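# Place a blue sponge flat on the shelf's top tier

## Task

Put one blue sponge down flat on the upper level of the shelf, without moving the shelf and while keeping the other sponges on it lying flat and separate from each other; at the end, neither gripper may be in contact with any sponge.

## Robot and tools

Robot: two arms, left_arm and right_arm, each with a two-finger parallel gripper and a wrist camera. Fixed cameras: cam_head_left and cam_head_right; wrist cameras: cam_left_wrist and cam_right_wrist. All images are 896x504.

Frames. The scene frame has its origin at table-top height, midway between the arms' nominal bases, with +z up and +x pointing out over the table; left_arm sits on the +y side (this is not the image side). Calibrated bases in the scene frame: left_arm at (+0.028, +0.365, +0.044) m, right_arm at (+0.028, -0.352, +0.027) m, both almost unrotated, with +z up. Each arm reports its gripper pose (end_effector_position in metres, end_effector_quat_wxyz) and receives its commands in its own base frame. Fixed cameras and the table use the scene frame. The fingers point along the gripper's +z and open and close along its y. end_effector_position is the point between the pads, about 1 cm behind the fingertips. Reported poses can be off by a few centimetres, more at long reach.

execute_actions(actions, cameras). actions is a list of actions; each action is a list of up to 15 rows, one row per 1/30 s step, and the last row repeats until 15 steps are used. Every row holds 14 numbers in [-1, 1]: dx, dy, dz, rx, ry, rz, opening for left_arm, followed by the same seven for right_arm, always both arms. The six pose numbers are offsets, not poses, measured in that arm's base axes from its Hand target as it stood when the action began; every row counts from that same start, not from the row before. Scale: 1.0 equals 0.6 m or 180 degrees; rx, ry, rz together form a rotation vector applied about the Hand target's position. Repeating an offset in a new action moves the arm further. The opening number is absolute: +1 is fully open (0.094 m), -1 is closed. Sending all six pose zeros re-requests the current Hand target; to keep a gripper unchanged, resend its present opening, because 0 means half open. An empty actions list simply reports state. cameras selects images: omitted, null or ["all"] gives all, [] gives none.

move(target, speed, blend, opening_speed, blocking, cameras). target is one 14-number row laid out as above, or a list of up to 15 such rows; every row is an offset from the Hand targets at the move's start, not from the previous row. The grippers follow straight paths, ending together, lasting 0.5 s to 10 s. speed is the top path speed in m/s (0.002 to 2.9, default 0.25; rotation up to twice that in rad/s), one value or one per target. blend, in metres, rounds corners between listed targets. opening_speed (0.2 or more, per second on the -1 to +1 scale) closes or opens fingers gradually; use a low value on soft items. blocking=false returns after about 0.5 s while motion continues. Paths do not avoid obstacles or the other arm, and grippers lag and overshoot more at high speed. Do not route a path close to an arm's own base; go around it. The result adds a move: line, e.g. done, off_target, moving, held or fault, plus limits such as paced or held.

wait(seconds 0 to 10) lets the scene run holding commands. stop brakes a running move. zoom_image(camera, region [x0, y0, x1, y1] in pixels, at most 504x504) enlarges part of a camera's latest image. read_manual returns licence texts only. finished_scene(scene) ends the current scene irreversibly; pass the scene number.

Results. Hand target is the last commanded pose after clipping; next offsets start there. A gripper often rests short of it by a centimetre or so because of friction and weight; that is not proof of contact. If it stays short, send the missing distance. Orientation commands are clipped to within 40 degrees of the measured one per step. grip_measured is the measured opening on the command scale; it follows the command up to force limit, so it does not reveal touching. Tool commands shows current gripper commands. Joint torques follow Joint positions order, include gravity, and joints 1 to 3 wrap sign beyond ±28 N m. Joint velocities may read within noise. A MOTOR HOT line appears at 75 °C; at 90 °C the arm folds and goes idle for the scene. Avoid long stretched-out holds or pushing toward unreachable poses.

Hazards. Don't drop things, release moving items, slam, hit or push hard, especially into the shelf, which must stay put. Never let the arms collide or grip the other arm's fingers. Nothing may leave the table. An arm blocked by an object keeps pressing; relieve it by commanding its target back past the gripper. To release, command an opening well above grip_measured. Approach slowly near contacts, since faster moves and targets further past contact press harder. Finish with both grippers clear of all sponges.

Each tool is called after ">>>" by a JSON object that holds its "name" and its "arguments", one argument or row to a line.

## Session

>>> {"name": "execute_actions", "arguments": {
  "actions": []
}}

Scene clock: 0.00 s.
left_arm: end_effector_position=(+0.4062, +0.0450, +0.1053) grip_measured=+1.000 end_effector_quat_wxyz=(+0.570, -0.097, +0.805, +0.133) | right_arm: end_effector_position=(+0.4027, -0.0245, +0.1138) grip_measured=+1.000 end_effector_quat_wxyz=(+0.606, +0.063, +0.791, -0.059)
Joint positions: left_arm=[-0.056 1.587 0.449 0.792 -0.383 -0.025 0.094] | right_arm=[0.02 1.559 0.378 0.914 0.19 0.035 0.094]
Joint velocities: within noise
Joint torques (N m): no reading
Motor temperatures (°C): left_arm=[26 27 28 25 24 27 28] | right_arm=[27 29 26 27 27 28 28]
Heat: left arm: 28 °C; right arm: 29 °C.
Hand target: left_arm +0.4116, +0.0458, +0.1221; +0.590, -0.105, +0.790, +0.131 | right_arm +0.4073, -0.0259, +0.1300; +0.624, +0.070, +0.776, -0.058
Tool commands: left_gripper/opening=+1.0 right_gripper/opening=+1.0

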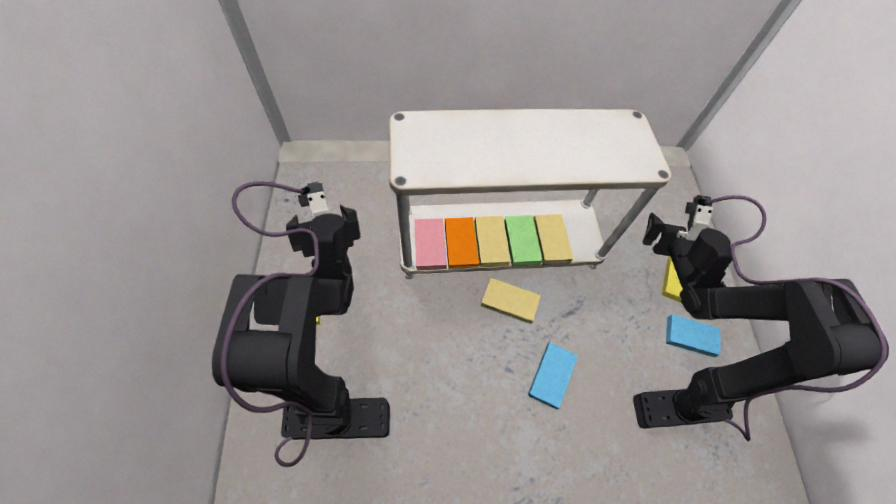

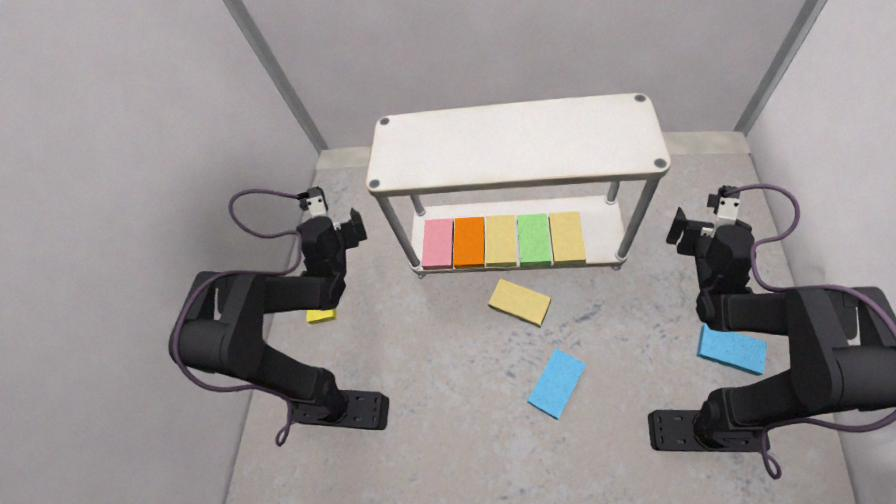

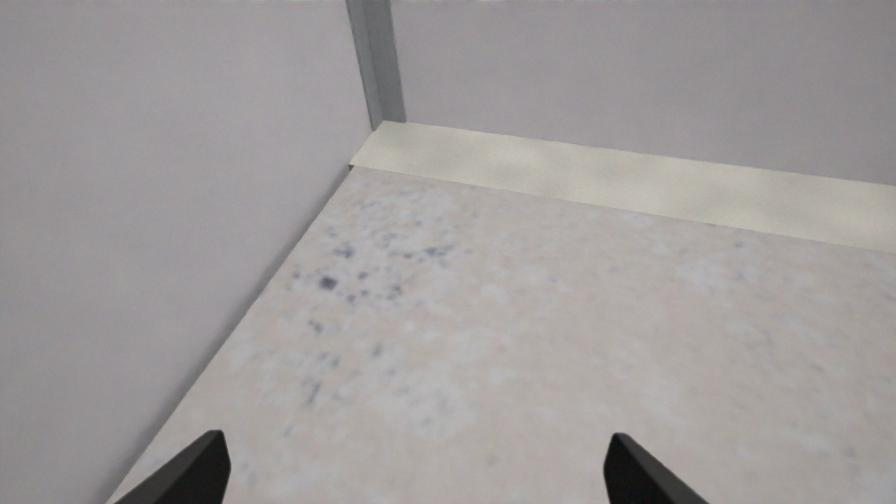

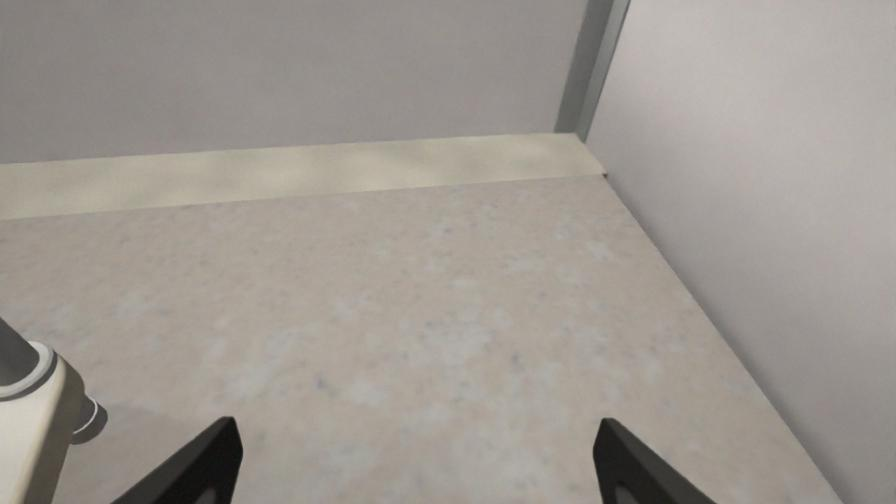

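>>> {"name": "zoom_image", "arguments": {
  "camera": "cam_head_left",
  "region": [470, 320, 638, 430]
}}

>>> {"name": "zoom_image", "arguments": {
  "camera": "cam_head_right",
  "region": [470, 320, 638, 430]
}}

Scaled by 3.000 from the camera's 896x504 image, which has a finer 1280x720 frame.

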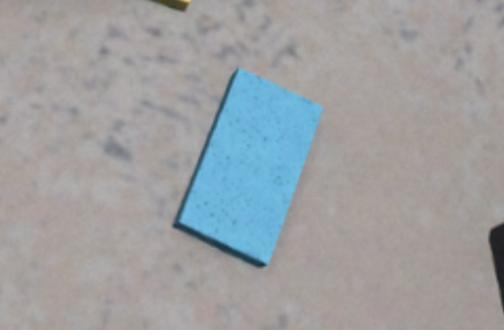

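Scaled by 3.000 from the camera's 896x504 image, which has a finer 1280x720 frame.

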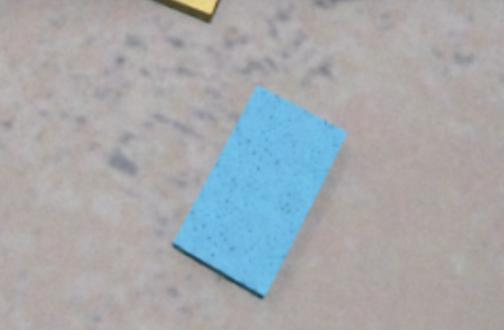

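>>> {"name": "move", "arguments": {
  "target": [
    [-0.2360,-0.1263,0.1298,-0.0358,0.1626,-0.1603,1.0, 0,0,0,0,0,0,1.0],
    [-0.3360,-0.4597,0.1298,-0.0135,0.1518,-0.2530,1.0, 0,0,0,0,0,0,1.0],
    [-0.630,-0.762,-0.1445,-0.0135,0.1518,-0.2530,1.0, 0,0,0,0,0,0,1.0]
  ],
  "speed": [0.4,0.35,0.35],
  "blend": [0.05,0.06,0],
  "cameras": ["cam_left_wrist"]
}}

Scene clock: 9.40 s.
left_arm: end_effector_position=(+0.0272, -0.3973, +0.0204) grip_measured=+1.000 end_effector_quat_wxyz=(+0.372, +0.249, +0.890, -0.087) | right_arm: end_effector_position=(+0.4027, -0.0245, +0.1138) grip_measured=+1.000 end_effector_quat_wxyz=(+0.606, +0.063, +0.791, -0.059)
Joint positions: left_arm=[-1.815 1.977 1.117 -0.463 -0.751 -1.171 0.094] | right_arm=[0.02 1.559 0.378 0.914 0.19 0.035 0.094]
Joint torques (N m): left_arm=[0.28 -6.3 7.61 0.58 -0.84 -0.09] | right_arm=[-0.09 -5.91 5.18 2.19 -0.01 0]
Heat: left arm: 29 °C; right arm: 30 °C.
Hand target: left_arm +0.0336, -0.4114, +0.0354; +0.394, +0.227, +0.885, -0.101 | right_arm +0.4073, -0.0259, +0.1300; +0.624, +0.070, +0.776, -0.058
Off the commanded pose: left_arm 0.022 m, 4 deg | right_arm 0.017 m, 3 deg.
move: off_target (left_arm, right_arm)
Images, in order (width x height): cam_left_wrist 896x504.

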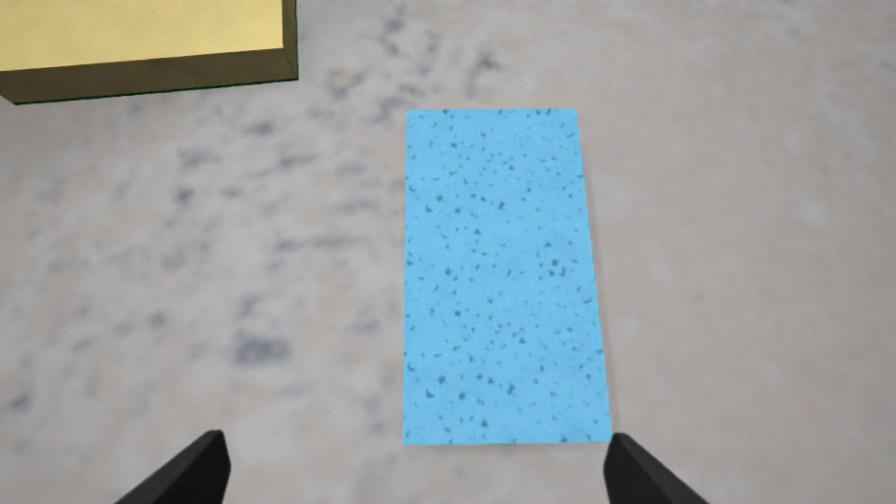

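>>> {"name": "move", "arguments": {
  "target": [0.0113, -0.0573, -0.0262, 0, 0, 0, 1.0, 0, 0, 0, 0, 0, 0, 1.0],
  "speed": 0.2,
  "cameras": ["cam_left_wrist"]
}}

Scene clock: 13.20 s.
left_arm: end_effector_position=(+0.0394, -0.4258, +0.0046) grip_measured=+1.000 end_effector_quat_wxyz=(+0.375, +0.243, +0.891, -0.074) | right_arm: end_effector_position=(+0.4027, -0.0245, +0.1138) grip_measured=+1.000 end_effector_quat_wxyz=(+0.606, +0.063, +0.791, -0.059)
Joint positions: left_arm=[-1.769 2.106 1.243 -0.455 -0.751 -1.136 0.094] | right_arm=[0.02 1.559 0.378 0.914 0.19 0.035 0.094]
Joint torques (N m): left_arm=[0.46 -7.05 7.66 0.85 -0.71 0.07] | right_arm=[-0.1 -5.93 5.16 2.2 -0.01 0]
Heat: left arm: 29 °C; right arm: 30 °C.
Hand target: left_arm +0.0404, -0.4458, +0.0197; +0.394, +0.227, +0.885, -0.101 | right_arm +0.4073, -0.0259, +0.1300; +0.624, +0.070, +0.776, -0.058
Off the commanded pose: left_arm 0.025 m, 4 deg | right_arm 0.017 m, 3 deg.
move: off_target (left_arm, right_arm)
Images, in order (width x height): cam_left_wrist 896x504.

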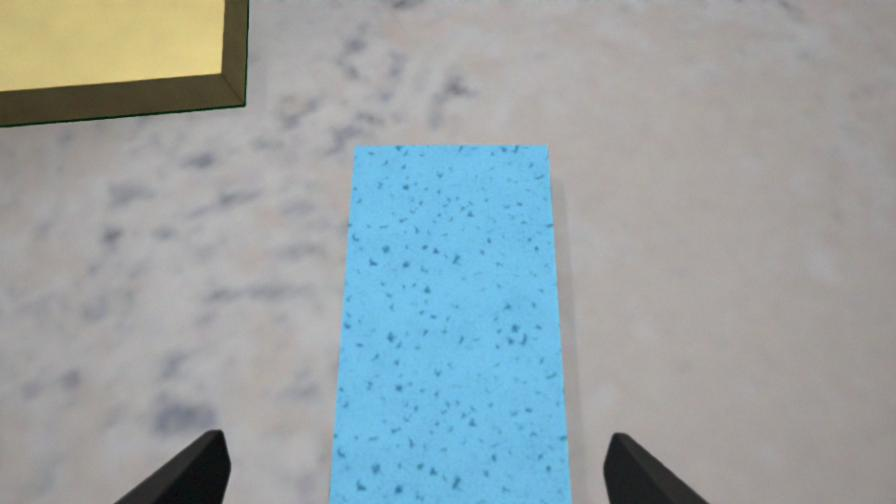

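>>> {"name": "move", "arguments": {
  "target": [0.0493, -0.0428, -0.0485, -0.0130, 0.0071, 0, 1.0, 0, 0, 0, 0, 0, 0, 1.0],
  "speed": 0.2,
  "cameras": ["cam_left_wrist"]
}}

Scene clock: 16.47 s.
left_arm: end_effector_position=(+0.0751, -0.4493, -0.0203) grip_measured=+1.000 end_effector_quat_wxyz=(+0.383, +0.227, +0.891, -0.089) | right_arm: end_effector_position=(+0.4027, -0.0245, +0.1138) grip_measured=+1.000 end_effector_quat_wxyz=(+0.606, +0.063, +0.791, -0.059)
Joint positions: left_arm=[-1.674 2.199 1.252 -0.259 -0.739 -1.033 0.094] | right_arm=[0.02 1.559 0.378 0.914 0.19 0.035 0.094]
Joint torques (N m): left_arm=[-0.08 -7.46 7.41 1.09 -0.34 0.04] | right_arm=[-0.09 -5.9 5.16 2.2 -0.01 0]
Heat: left arm: 30 °C; right arm: 31 °C.
Hand target: left_arm +0.0700, -0.4715, -0.0094; +0.388, +0.217, +0.887, -0.122 | right_arm +0.4073, -0.0259, +0.1300; +0.624, +0.070, +0.776, -0.058
Off the commanded pose: left_arm 0.025 m, 4 deg | right_arm 0.017 m, 3 deg.
move: off_target (left_arm, right_arm)
Images, in order (width x height): cam_left_wrist 896x504.

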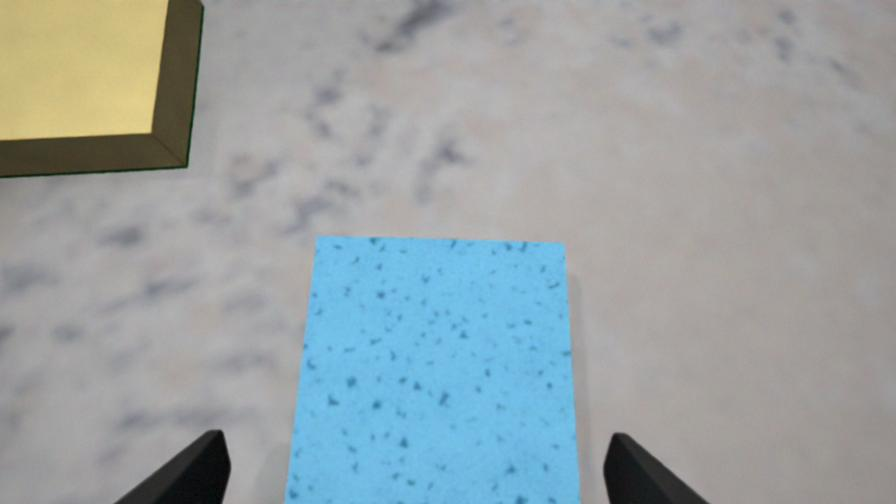

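>>> {"name": "move", "arguments": {
  "target": [
    [-0.0033, -0.0075, -0.0083, 0, 0, 0, 0.25, 0, 0, 0, 0, 0, 0, 1.0],
    [-0.0033, -0.0075, 0.1583, 0, 0, 0, 0.25, 0, 0, 0, 0, 0, 0, 1.0],
    [0.25, 0.2333, 0.6567, 0, 0, 0, 0.25, 0, 0, 0, 0, 0, 0, 1.0]
  ],
  "speed": [0.1, 0.15, 0.4],
  "blend": [0, 0.03, 0],
  "opening_speed": 0.7,
  "cameras": ["cam_head_left", "cam_head_right", "cam_left_wrist"]
}}

Scene clock: 23.73 s.
left_arm: end_effector_position=(+0.2249, -0.3356, +0.3702) grip_measured=+0.347 end_effector_quat_wxyz=(+0.382, +0.213, +0.892, -0.113) | right_arm: end_effector_position=(+0.4027, -0.0245, +0.1138) grip_measured=+1.000 end_effector_quat_wxyz=(+0.606, +0.063, +0.791, -0.059)
Joint positions: left_arm=[-1.182 1.711 2.187 -1.343 -0.464 -0.539 0.063] | right_arm=[0.02 1.559 0.378 0.914 0.19 0.035 0.094]
Joint torques (N m): left_arm=[0.02 -5.12 7.94 0.95 -0.14 0.05] | right_arm=[-0.09 -5.93 5.15 2.2 -0.01 0]
Motor temperatures (°C): left_arm=[26 29 30 26 25 27 28] | right_arm=[27 30 27 32 27 28 28]
Heat: left arm: 30 °C; right arm: 32 °C.
Hand target: left_arm +0.2200, -0.3315, +0.3846; +0.388, +0.217, +0.887, -0.122 | right_arm +0.4073, -0.0259, +0.1300; +0.624, +0.070, +0.776, -0.058
Off the commanded pose: left_arm 0.016 m, 1 deg | right_arm 0.017 m, 3 deg.
move: off_target (left_arm, right_arm)
Images, in order (width x height): cam_head_left 896x504, cam_head_right 896x504, cam_left_wrist 896x504.

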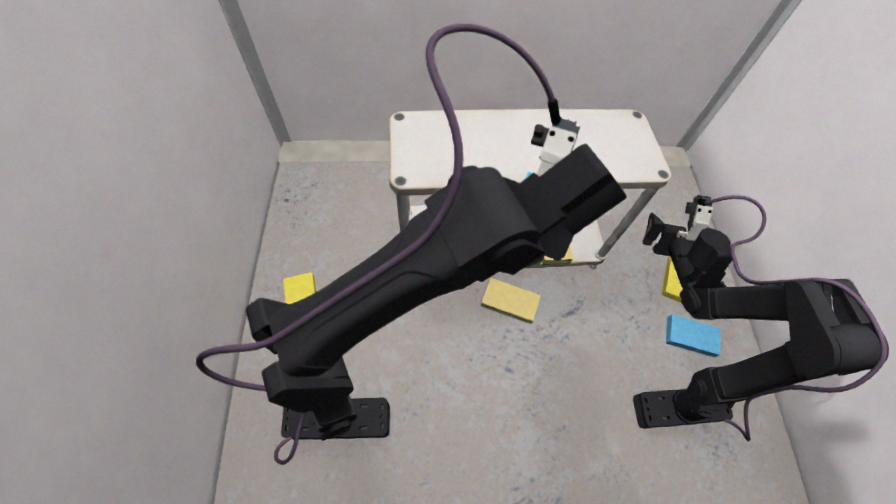

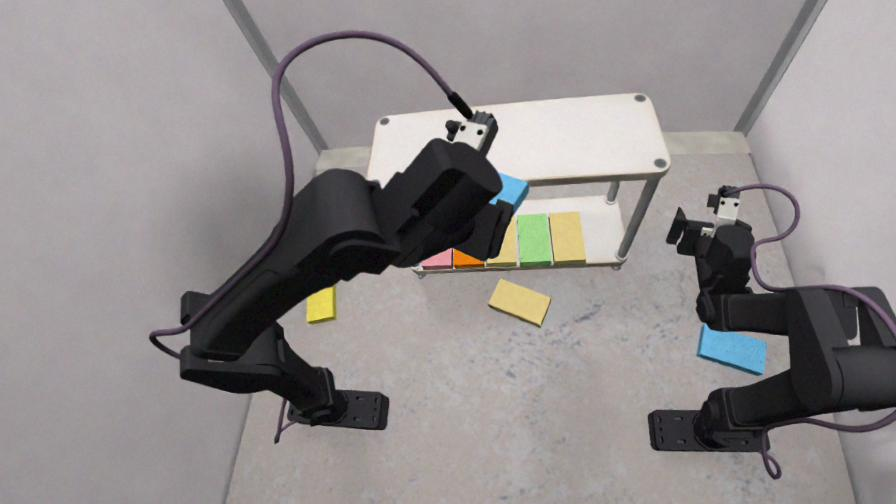

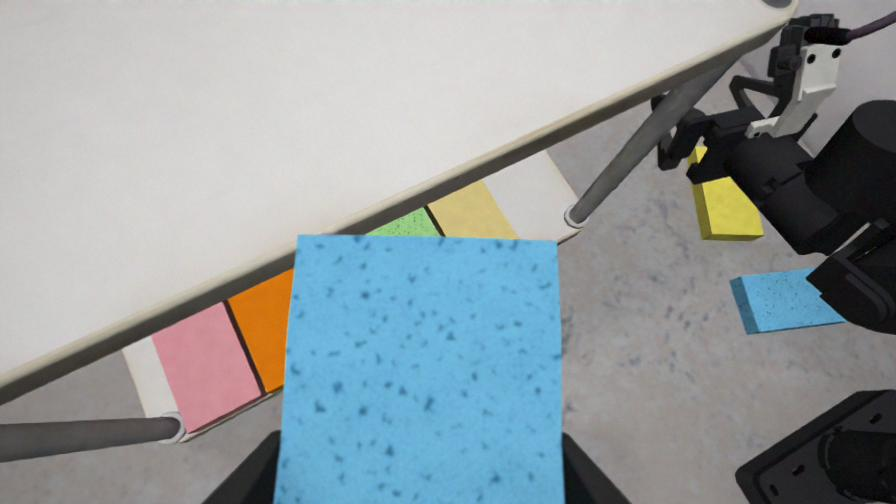

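>>> {"name": "move", "arguments": {
  "target": [0.2908, 0.1725, -0.0293, 0.0151, -0.0082, 0, 0.25, 0, 0, 0, 0, 0, 0, 1.0],
  "speed": 0.35,
  "cameras": ["cam_head_left", "cam_head_right", "cam_left_wrist"]
}}

Scene clock: 26.47 s.
left_arm: end_effector_position=(+0.3855, -0.2200, +0.3383) grip_measured=+0.347 end_effector_quat_wxyz=(+0.347, +0.227, +0.906, -0.083) | right_arm: end_effector_position=(+0.4027, -0.0245, +0.1138) grip_measured=+1.000 end_effector_quat_wxyz=(+0.606, +0.063, +0.791, -0.059)
Joint positions: left_arm=[-0.536 1.773 2.151 -1.22 -0.038 -0.031 0.063] | right_arm=[0.02 1.559 0.378 0.914 0.19 0.035 0.094]
Joint torques (N m): left_arm=[0.08 -5.97 7.75 1.84 0.07 0.06] | right_arm=[-0.09 -5.93 5.15 2.2 -0.01 0]
Heat: left arm: 30 °C; right arm: 32 °C.
Hand target: left_arm +0.3945, -0.2280, +0.3670; +0.394, +0.228, +0.885, -0.098 | right_arm +0.4073, -0.0259, +0.1300; +0.624, +0.070, +0.776, -0.058
Off the commanded pose: left_arm 0.031 m, 6 deg | right_arm 0.017 m, 3 deg.
move: off_target (left_arm, right_arm)
Images, in order (width x height): cam_head_left 896x504, cam_head_right 896x504, cam_left_wrist 896x504.

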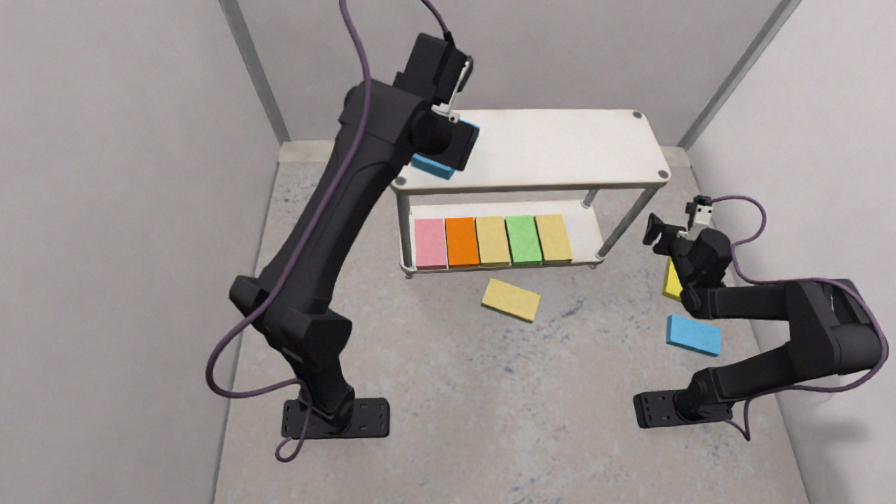

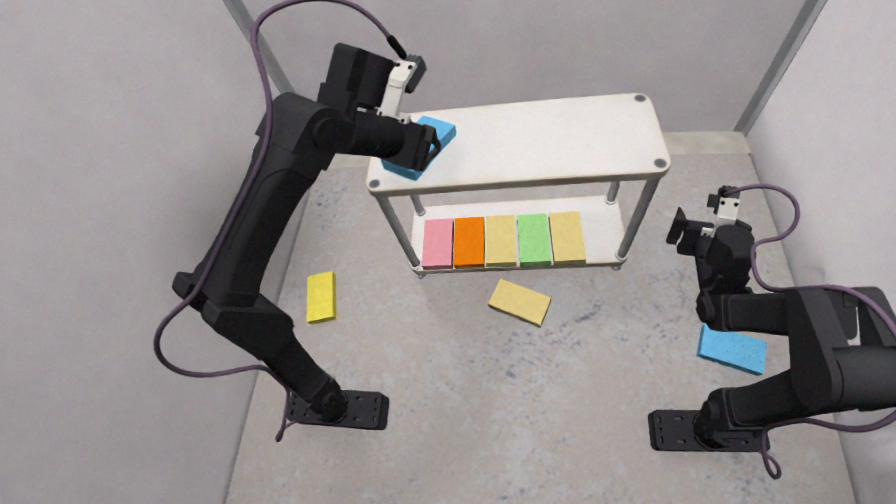

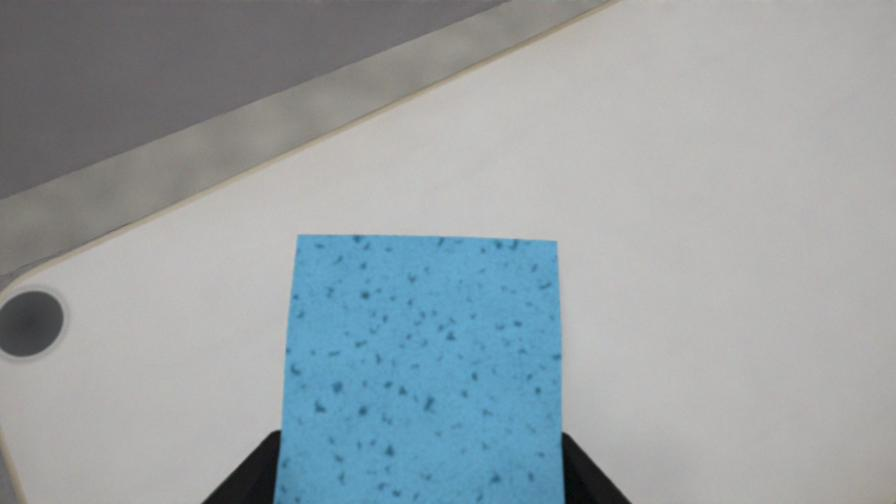

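>>> {"name": "move", "arguments": {
  "target": [
    [0, 0, 0.0167, -0.0130, -0.0245, 0, 0.25, 0, 0, 0, 0, 0, 0, 1.0],
    [0.03, -0.0033, 0.0167, -0.0130, -0.0245, 0, 0.25, 0, 0, 0, 0, 0, 0, 1.0],
    [0.03, -0.0033, 0.0, -0.0130, -0.0245, 0, 0.25, 0, 0, 0, 0, 0, 0, 1.0]
  ],
  "speed": [0.1, 0.1, 0.06],
  "blend": [0.005, 0.005, 0],
  "cameras": ["cam_head_left", "cam_head_right", "cam_left_wrist"]
}}

Scene clock: 31.50 s.
left_arm: end_effector_position=(+0.4050, -0.2314, +0.3532) grip_measured=+0.347 end_effector_quat_wxyz=(+0.403, +0.227, +0.881, -0.102) | right_arm: end_effector_position=(+0.4027, -0.0245, +0.1138) grip_measured=+1.000 end_effector_quat_wxyz=(+0.606, +0.063, +0.791, -0.059)
Joint positions: left_arm=[-0.53 1.751 2.089 -1.052 -0.022 -0.014 0.063] | right_arm=[0.02 1.559 0.378 0.914 0.19 0.035 0.094]
Joint torques (N m): left_arm=[0.49 -6.86 3.77 2 0.1 0.04] | right_arm=[-0.09 -5.93 5.15 2.2 -0.01 0]
Heat: left arm: 31 °C; right arm: 33 °C.
Hand target: left_arm +0.4125, -0.2300, +0.3670; +0.433, +0.224, +0.867, -0.107 | right_arm +0.4073, -0.0259, +0.1300; +0.624, +0.070, +0.776, -0.058
Off the commanded pose: left_arm 0.016 m, 4 deg | right_arm 0.017 m, 3 deg.
move: off_target (left_arm, right_arm)
Images, in order (width x height): cam_head_left 896x504, cam_head_right 896x504, cam_left_wrist 896x504.

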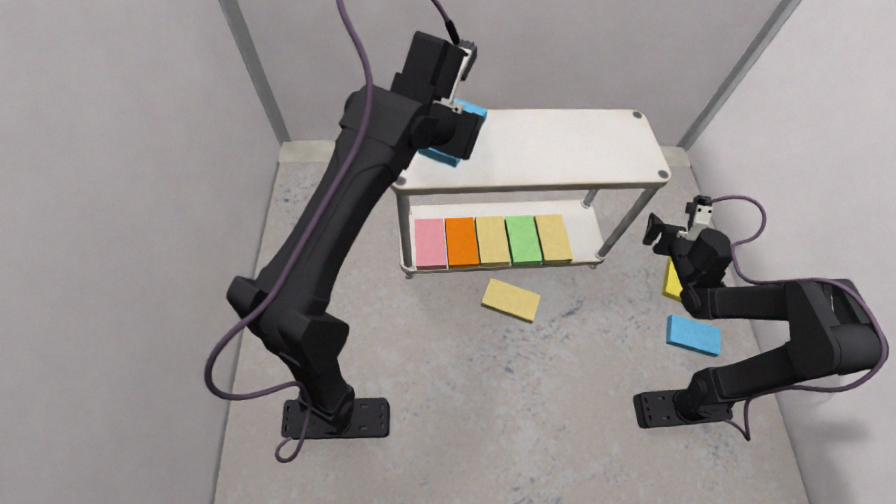

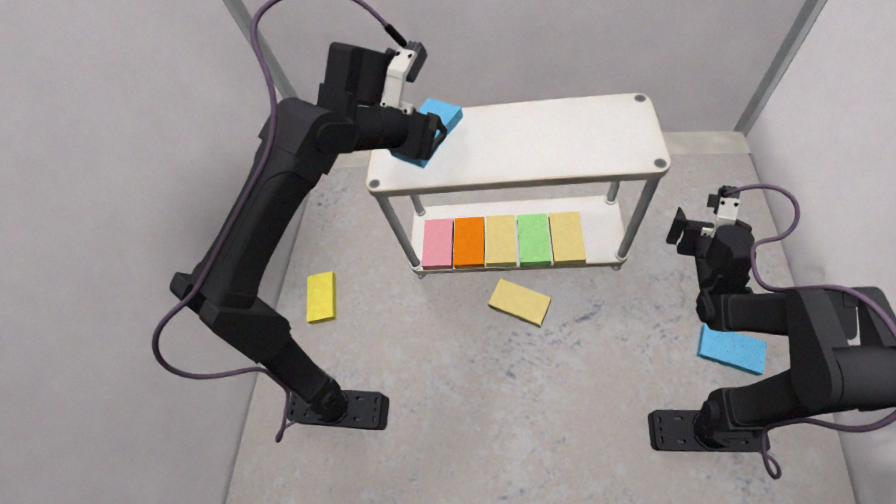

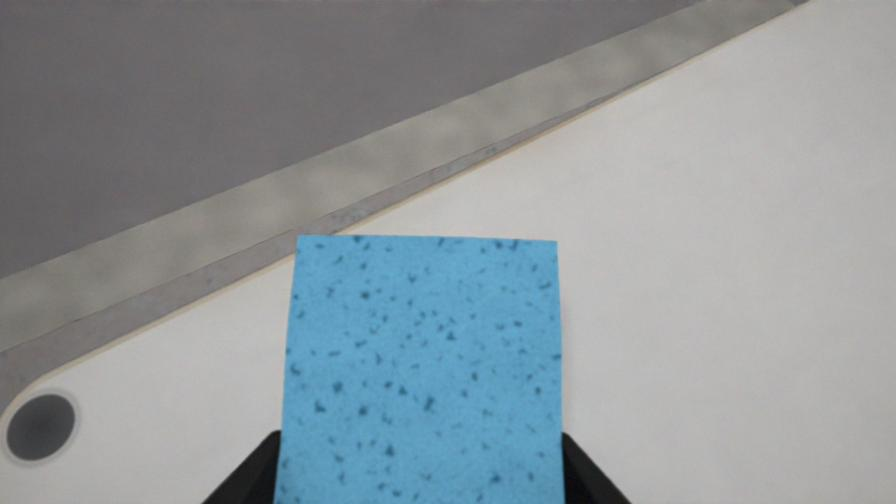

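>>> {"name": "move", "arguments": {
  "target": [0, 0, -0.02, 0, 0, 0, 0.25, 0, 0, 0, 0, 0, 0, 1.0],
  "speed": 0.06,
  "cameras": ["cam_head_left", "cam_left_wrist"]
}}

Scene clock: 34.00 s.
left_arm: end_effector_position=(+0.4106, -0.2341, +0.3333) grip_measured=+0.347 end_effector_quat_wxyz=(+0.398, +0.232, +0.882, -0.097) | right_arm: end_effector_position=(+0.4027, -0.0245, +0.1138) grip_measured=+1.000 end_effector_quat_wxyz=(+0.606, +0.063, +0.791, -0.059)
Joint positions: left_arm=[-0.53 1.744 2 -0.984 -0.026 -0.004 0.063] | right_arm=[0.02 1.559 0.378 0.914 0.19 0.035 0.094]
Joint torques (N m): left_arm=[0.5 -8.72 3.77 1.92 0.08 0.03] | right_arm=[-0.1 -5.93 5.15 2.2 -0.01 0]
Heat: left arm: 30 °C; right arm: 33 °C.
Hand target: left_arm +0.4125, -0.2300, +0.3550; +0.433, +0.224, +0.867, -0.107 | right_arm +0.4073, -0.0259, +0.1300; +0.624, +0.070, +0.776, -0.058
Off the commanded pose: left_arm 0.022 m, 5 deg | right_arm 0.017 m, 3 deg.
move: off_target (left_arm, right_arm)
Images, in order (width x height): cam_head_left 896x504, cam_left_wrist 896x504.

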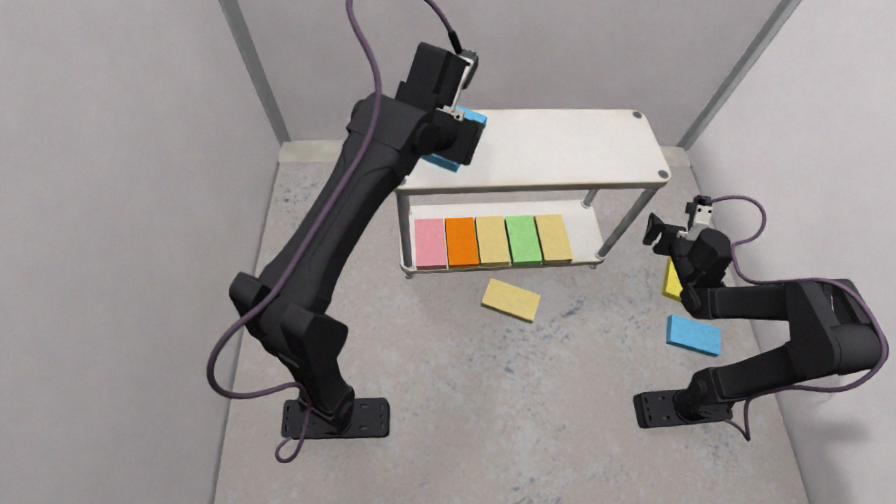

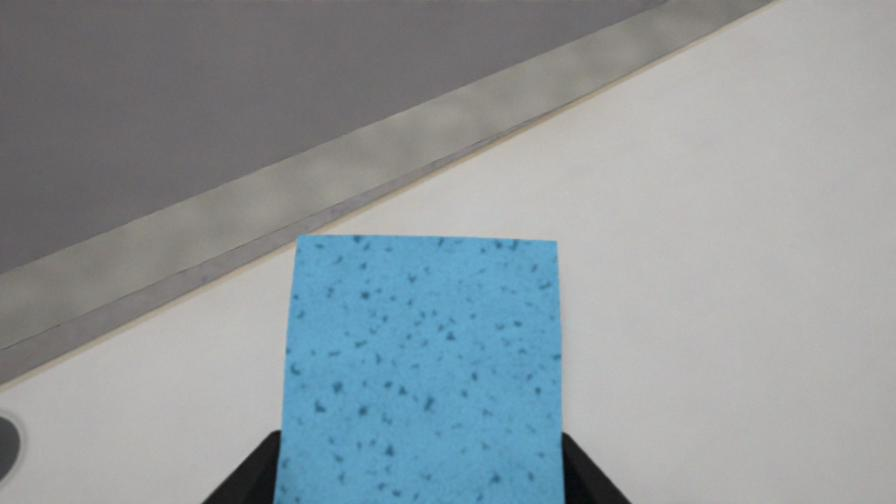

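>>> {"name": "move", "arguments": {
  "target": [
    [0, 0, 0, 0, 0, 0, 1.0, 0, 0, 0, 0, 0, 0, 1.0],
    [-0.1095, 0.0593, 0.1105, 0, 0, 0, 1.0, 0, 0, 0, 0, 0, 0, 1.0]
  ],
  "speed": [0.1, 0.18],
  "blend": 0,
  "opening_speed": 0.9,
  "cameras": ["cam_head_left", "cam_head_right", "cam_left_wrist"]
}}

Scene clock: 39.80 s.
left_arm: end_effector_position=(+0.3554, -0.2024, +0.4054) grip_measured=+0.997 end_effector_quat_wxyz=(+0.422, +0.229, +0.871, -0.105) | right_arm: end_effector_position=(+0.4027, -0.0245, +0.1138) grip_measured=+1.000 end_effector_quat_wxyz=(+0.606, +0.063, +0.791, -0.059)
Joint positions: left_arm=[-0.53 1.63 2.173 -1.214 -0.022 -0.004 0.094] | right_arm=[0.02 1.559 0.378 0.914 0.19 0.035 0.094]
Joint torques (N m): left_arm=[0.09 -5.18 7.49 1.14 0.04 -0.01] | right_arm=[-0.09 -5.91 5.15 2.2 -0.01 0]
Heat: left arm: 30 °C; right arm: 34 °C.
Hand target: left_arm +0.3468, -0.1944, +0.4213; +0.433, +0.224, +0.867, -0.107 | right_arm +0.4073, -0.0259, +0.1300; +0.624, +0.070, +0.776, -0.058
Off the commanded pose: left_arm 0.020 m, 1 deg | right_arm 0.017 m, 3 deg.
move: off_target (left_arm, right_arm)
Images, in order (width x height): cam_head_left 896x504, cam_head_right 896x504, cam_left_wrist 896x504.

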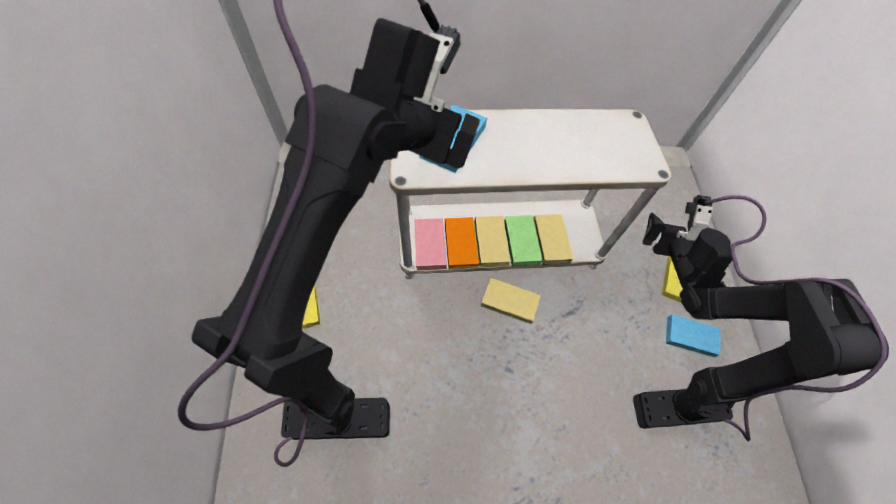

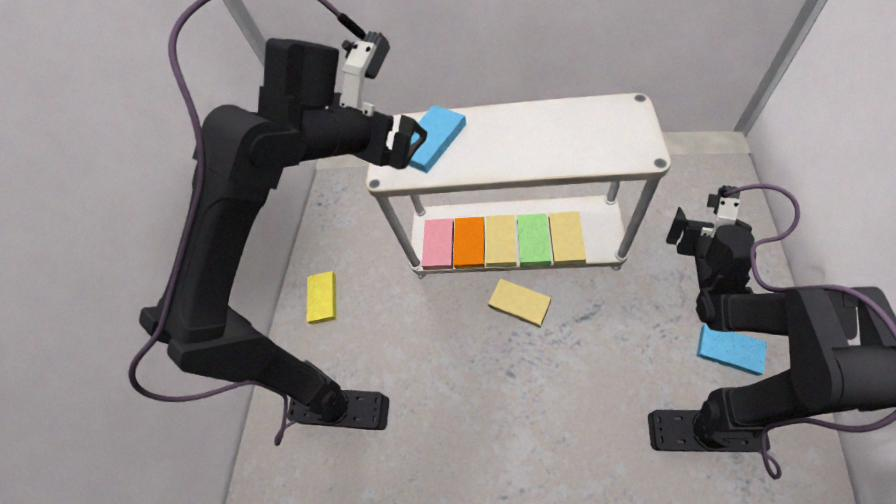

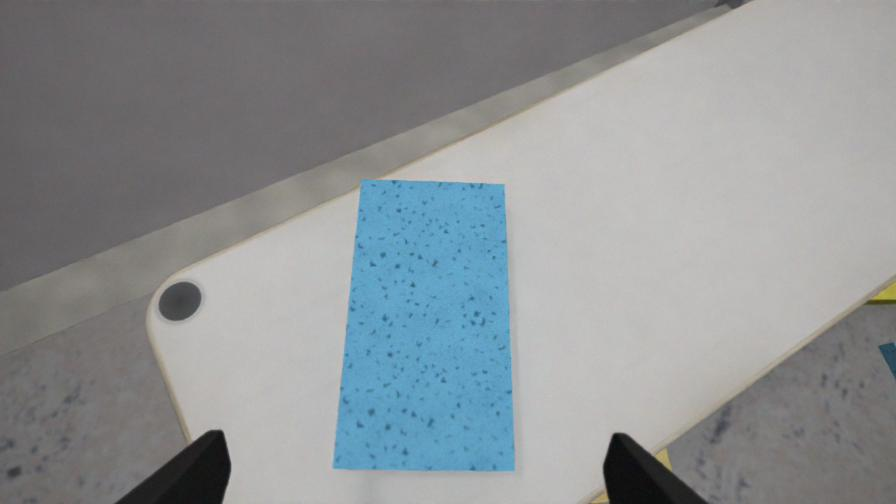

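>>> {"name": "finished_scene", "arguments": {
  "scene": 3
}}

The scene is finished: the task was done.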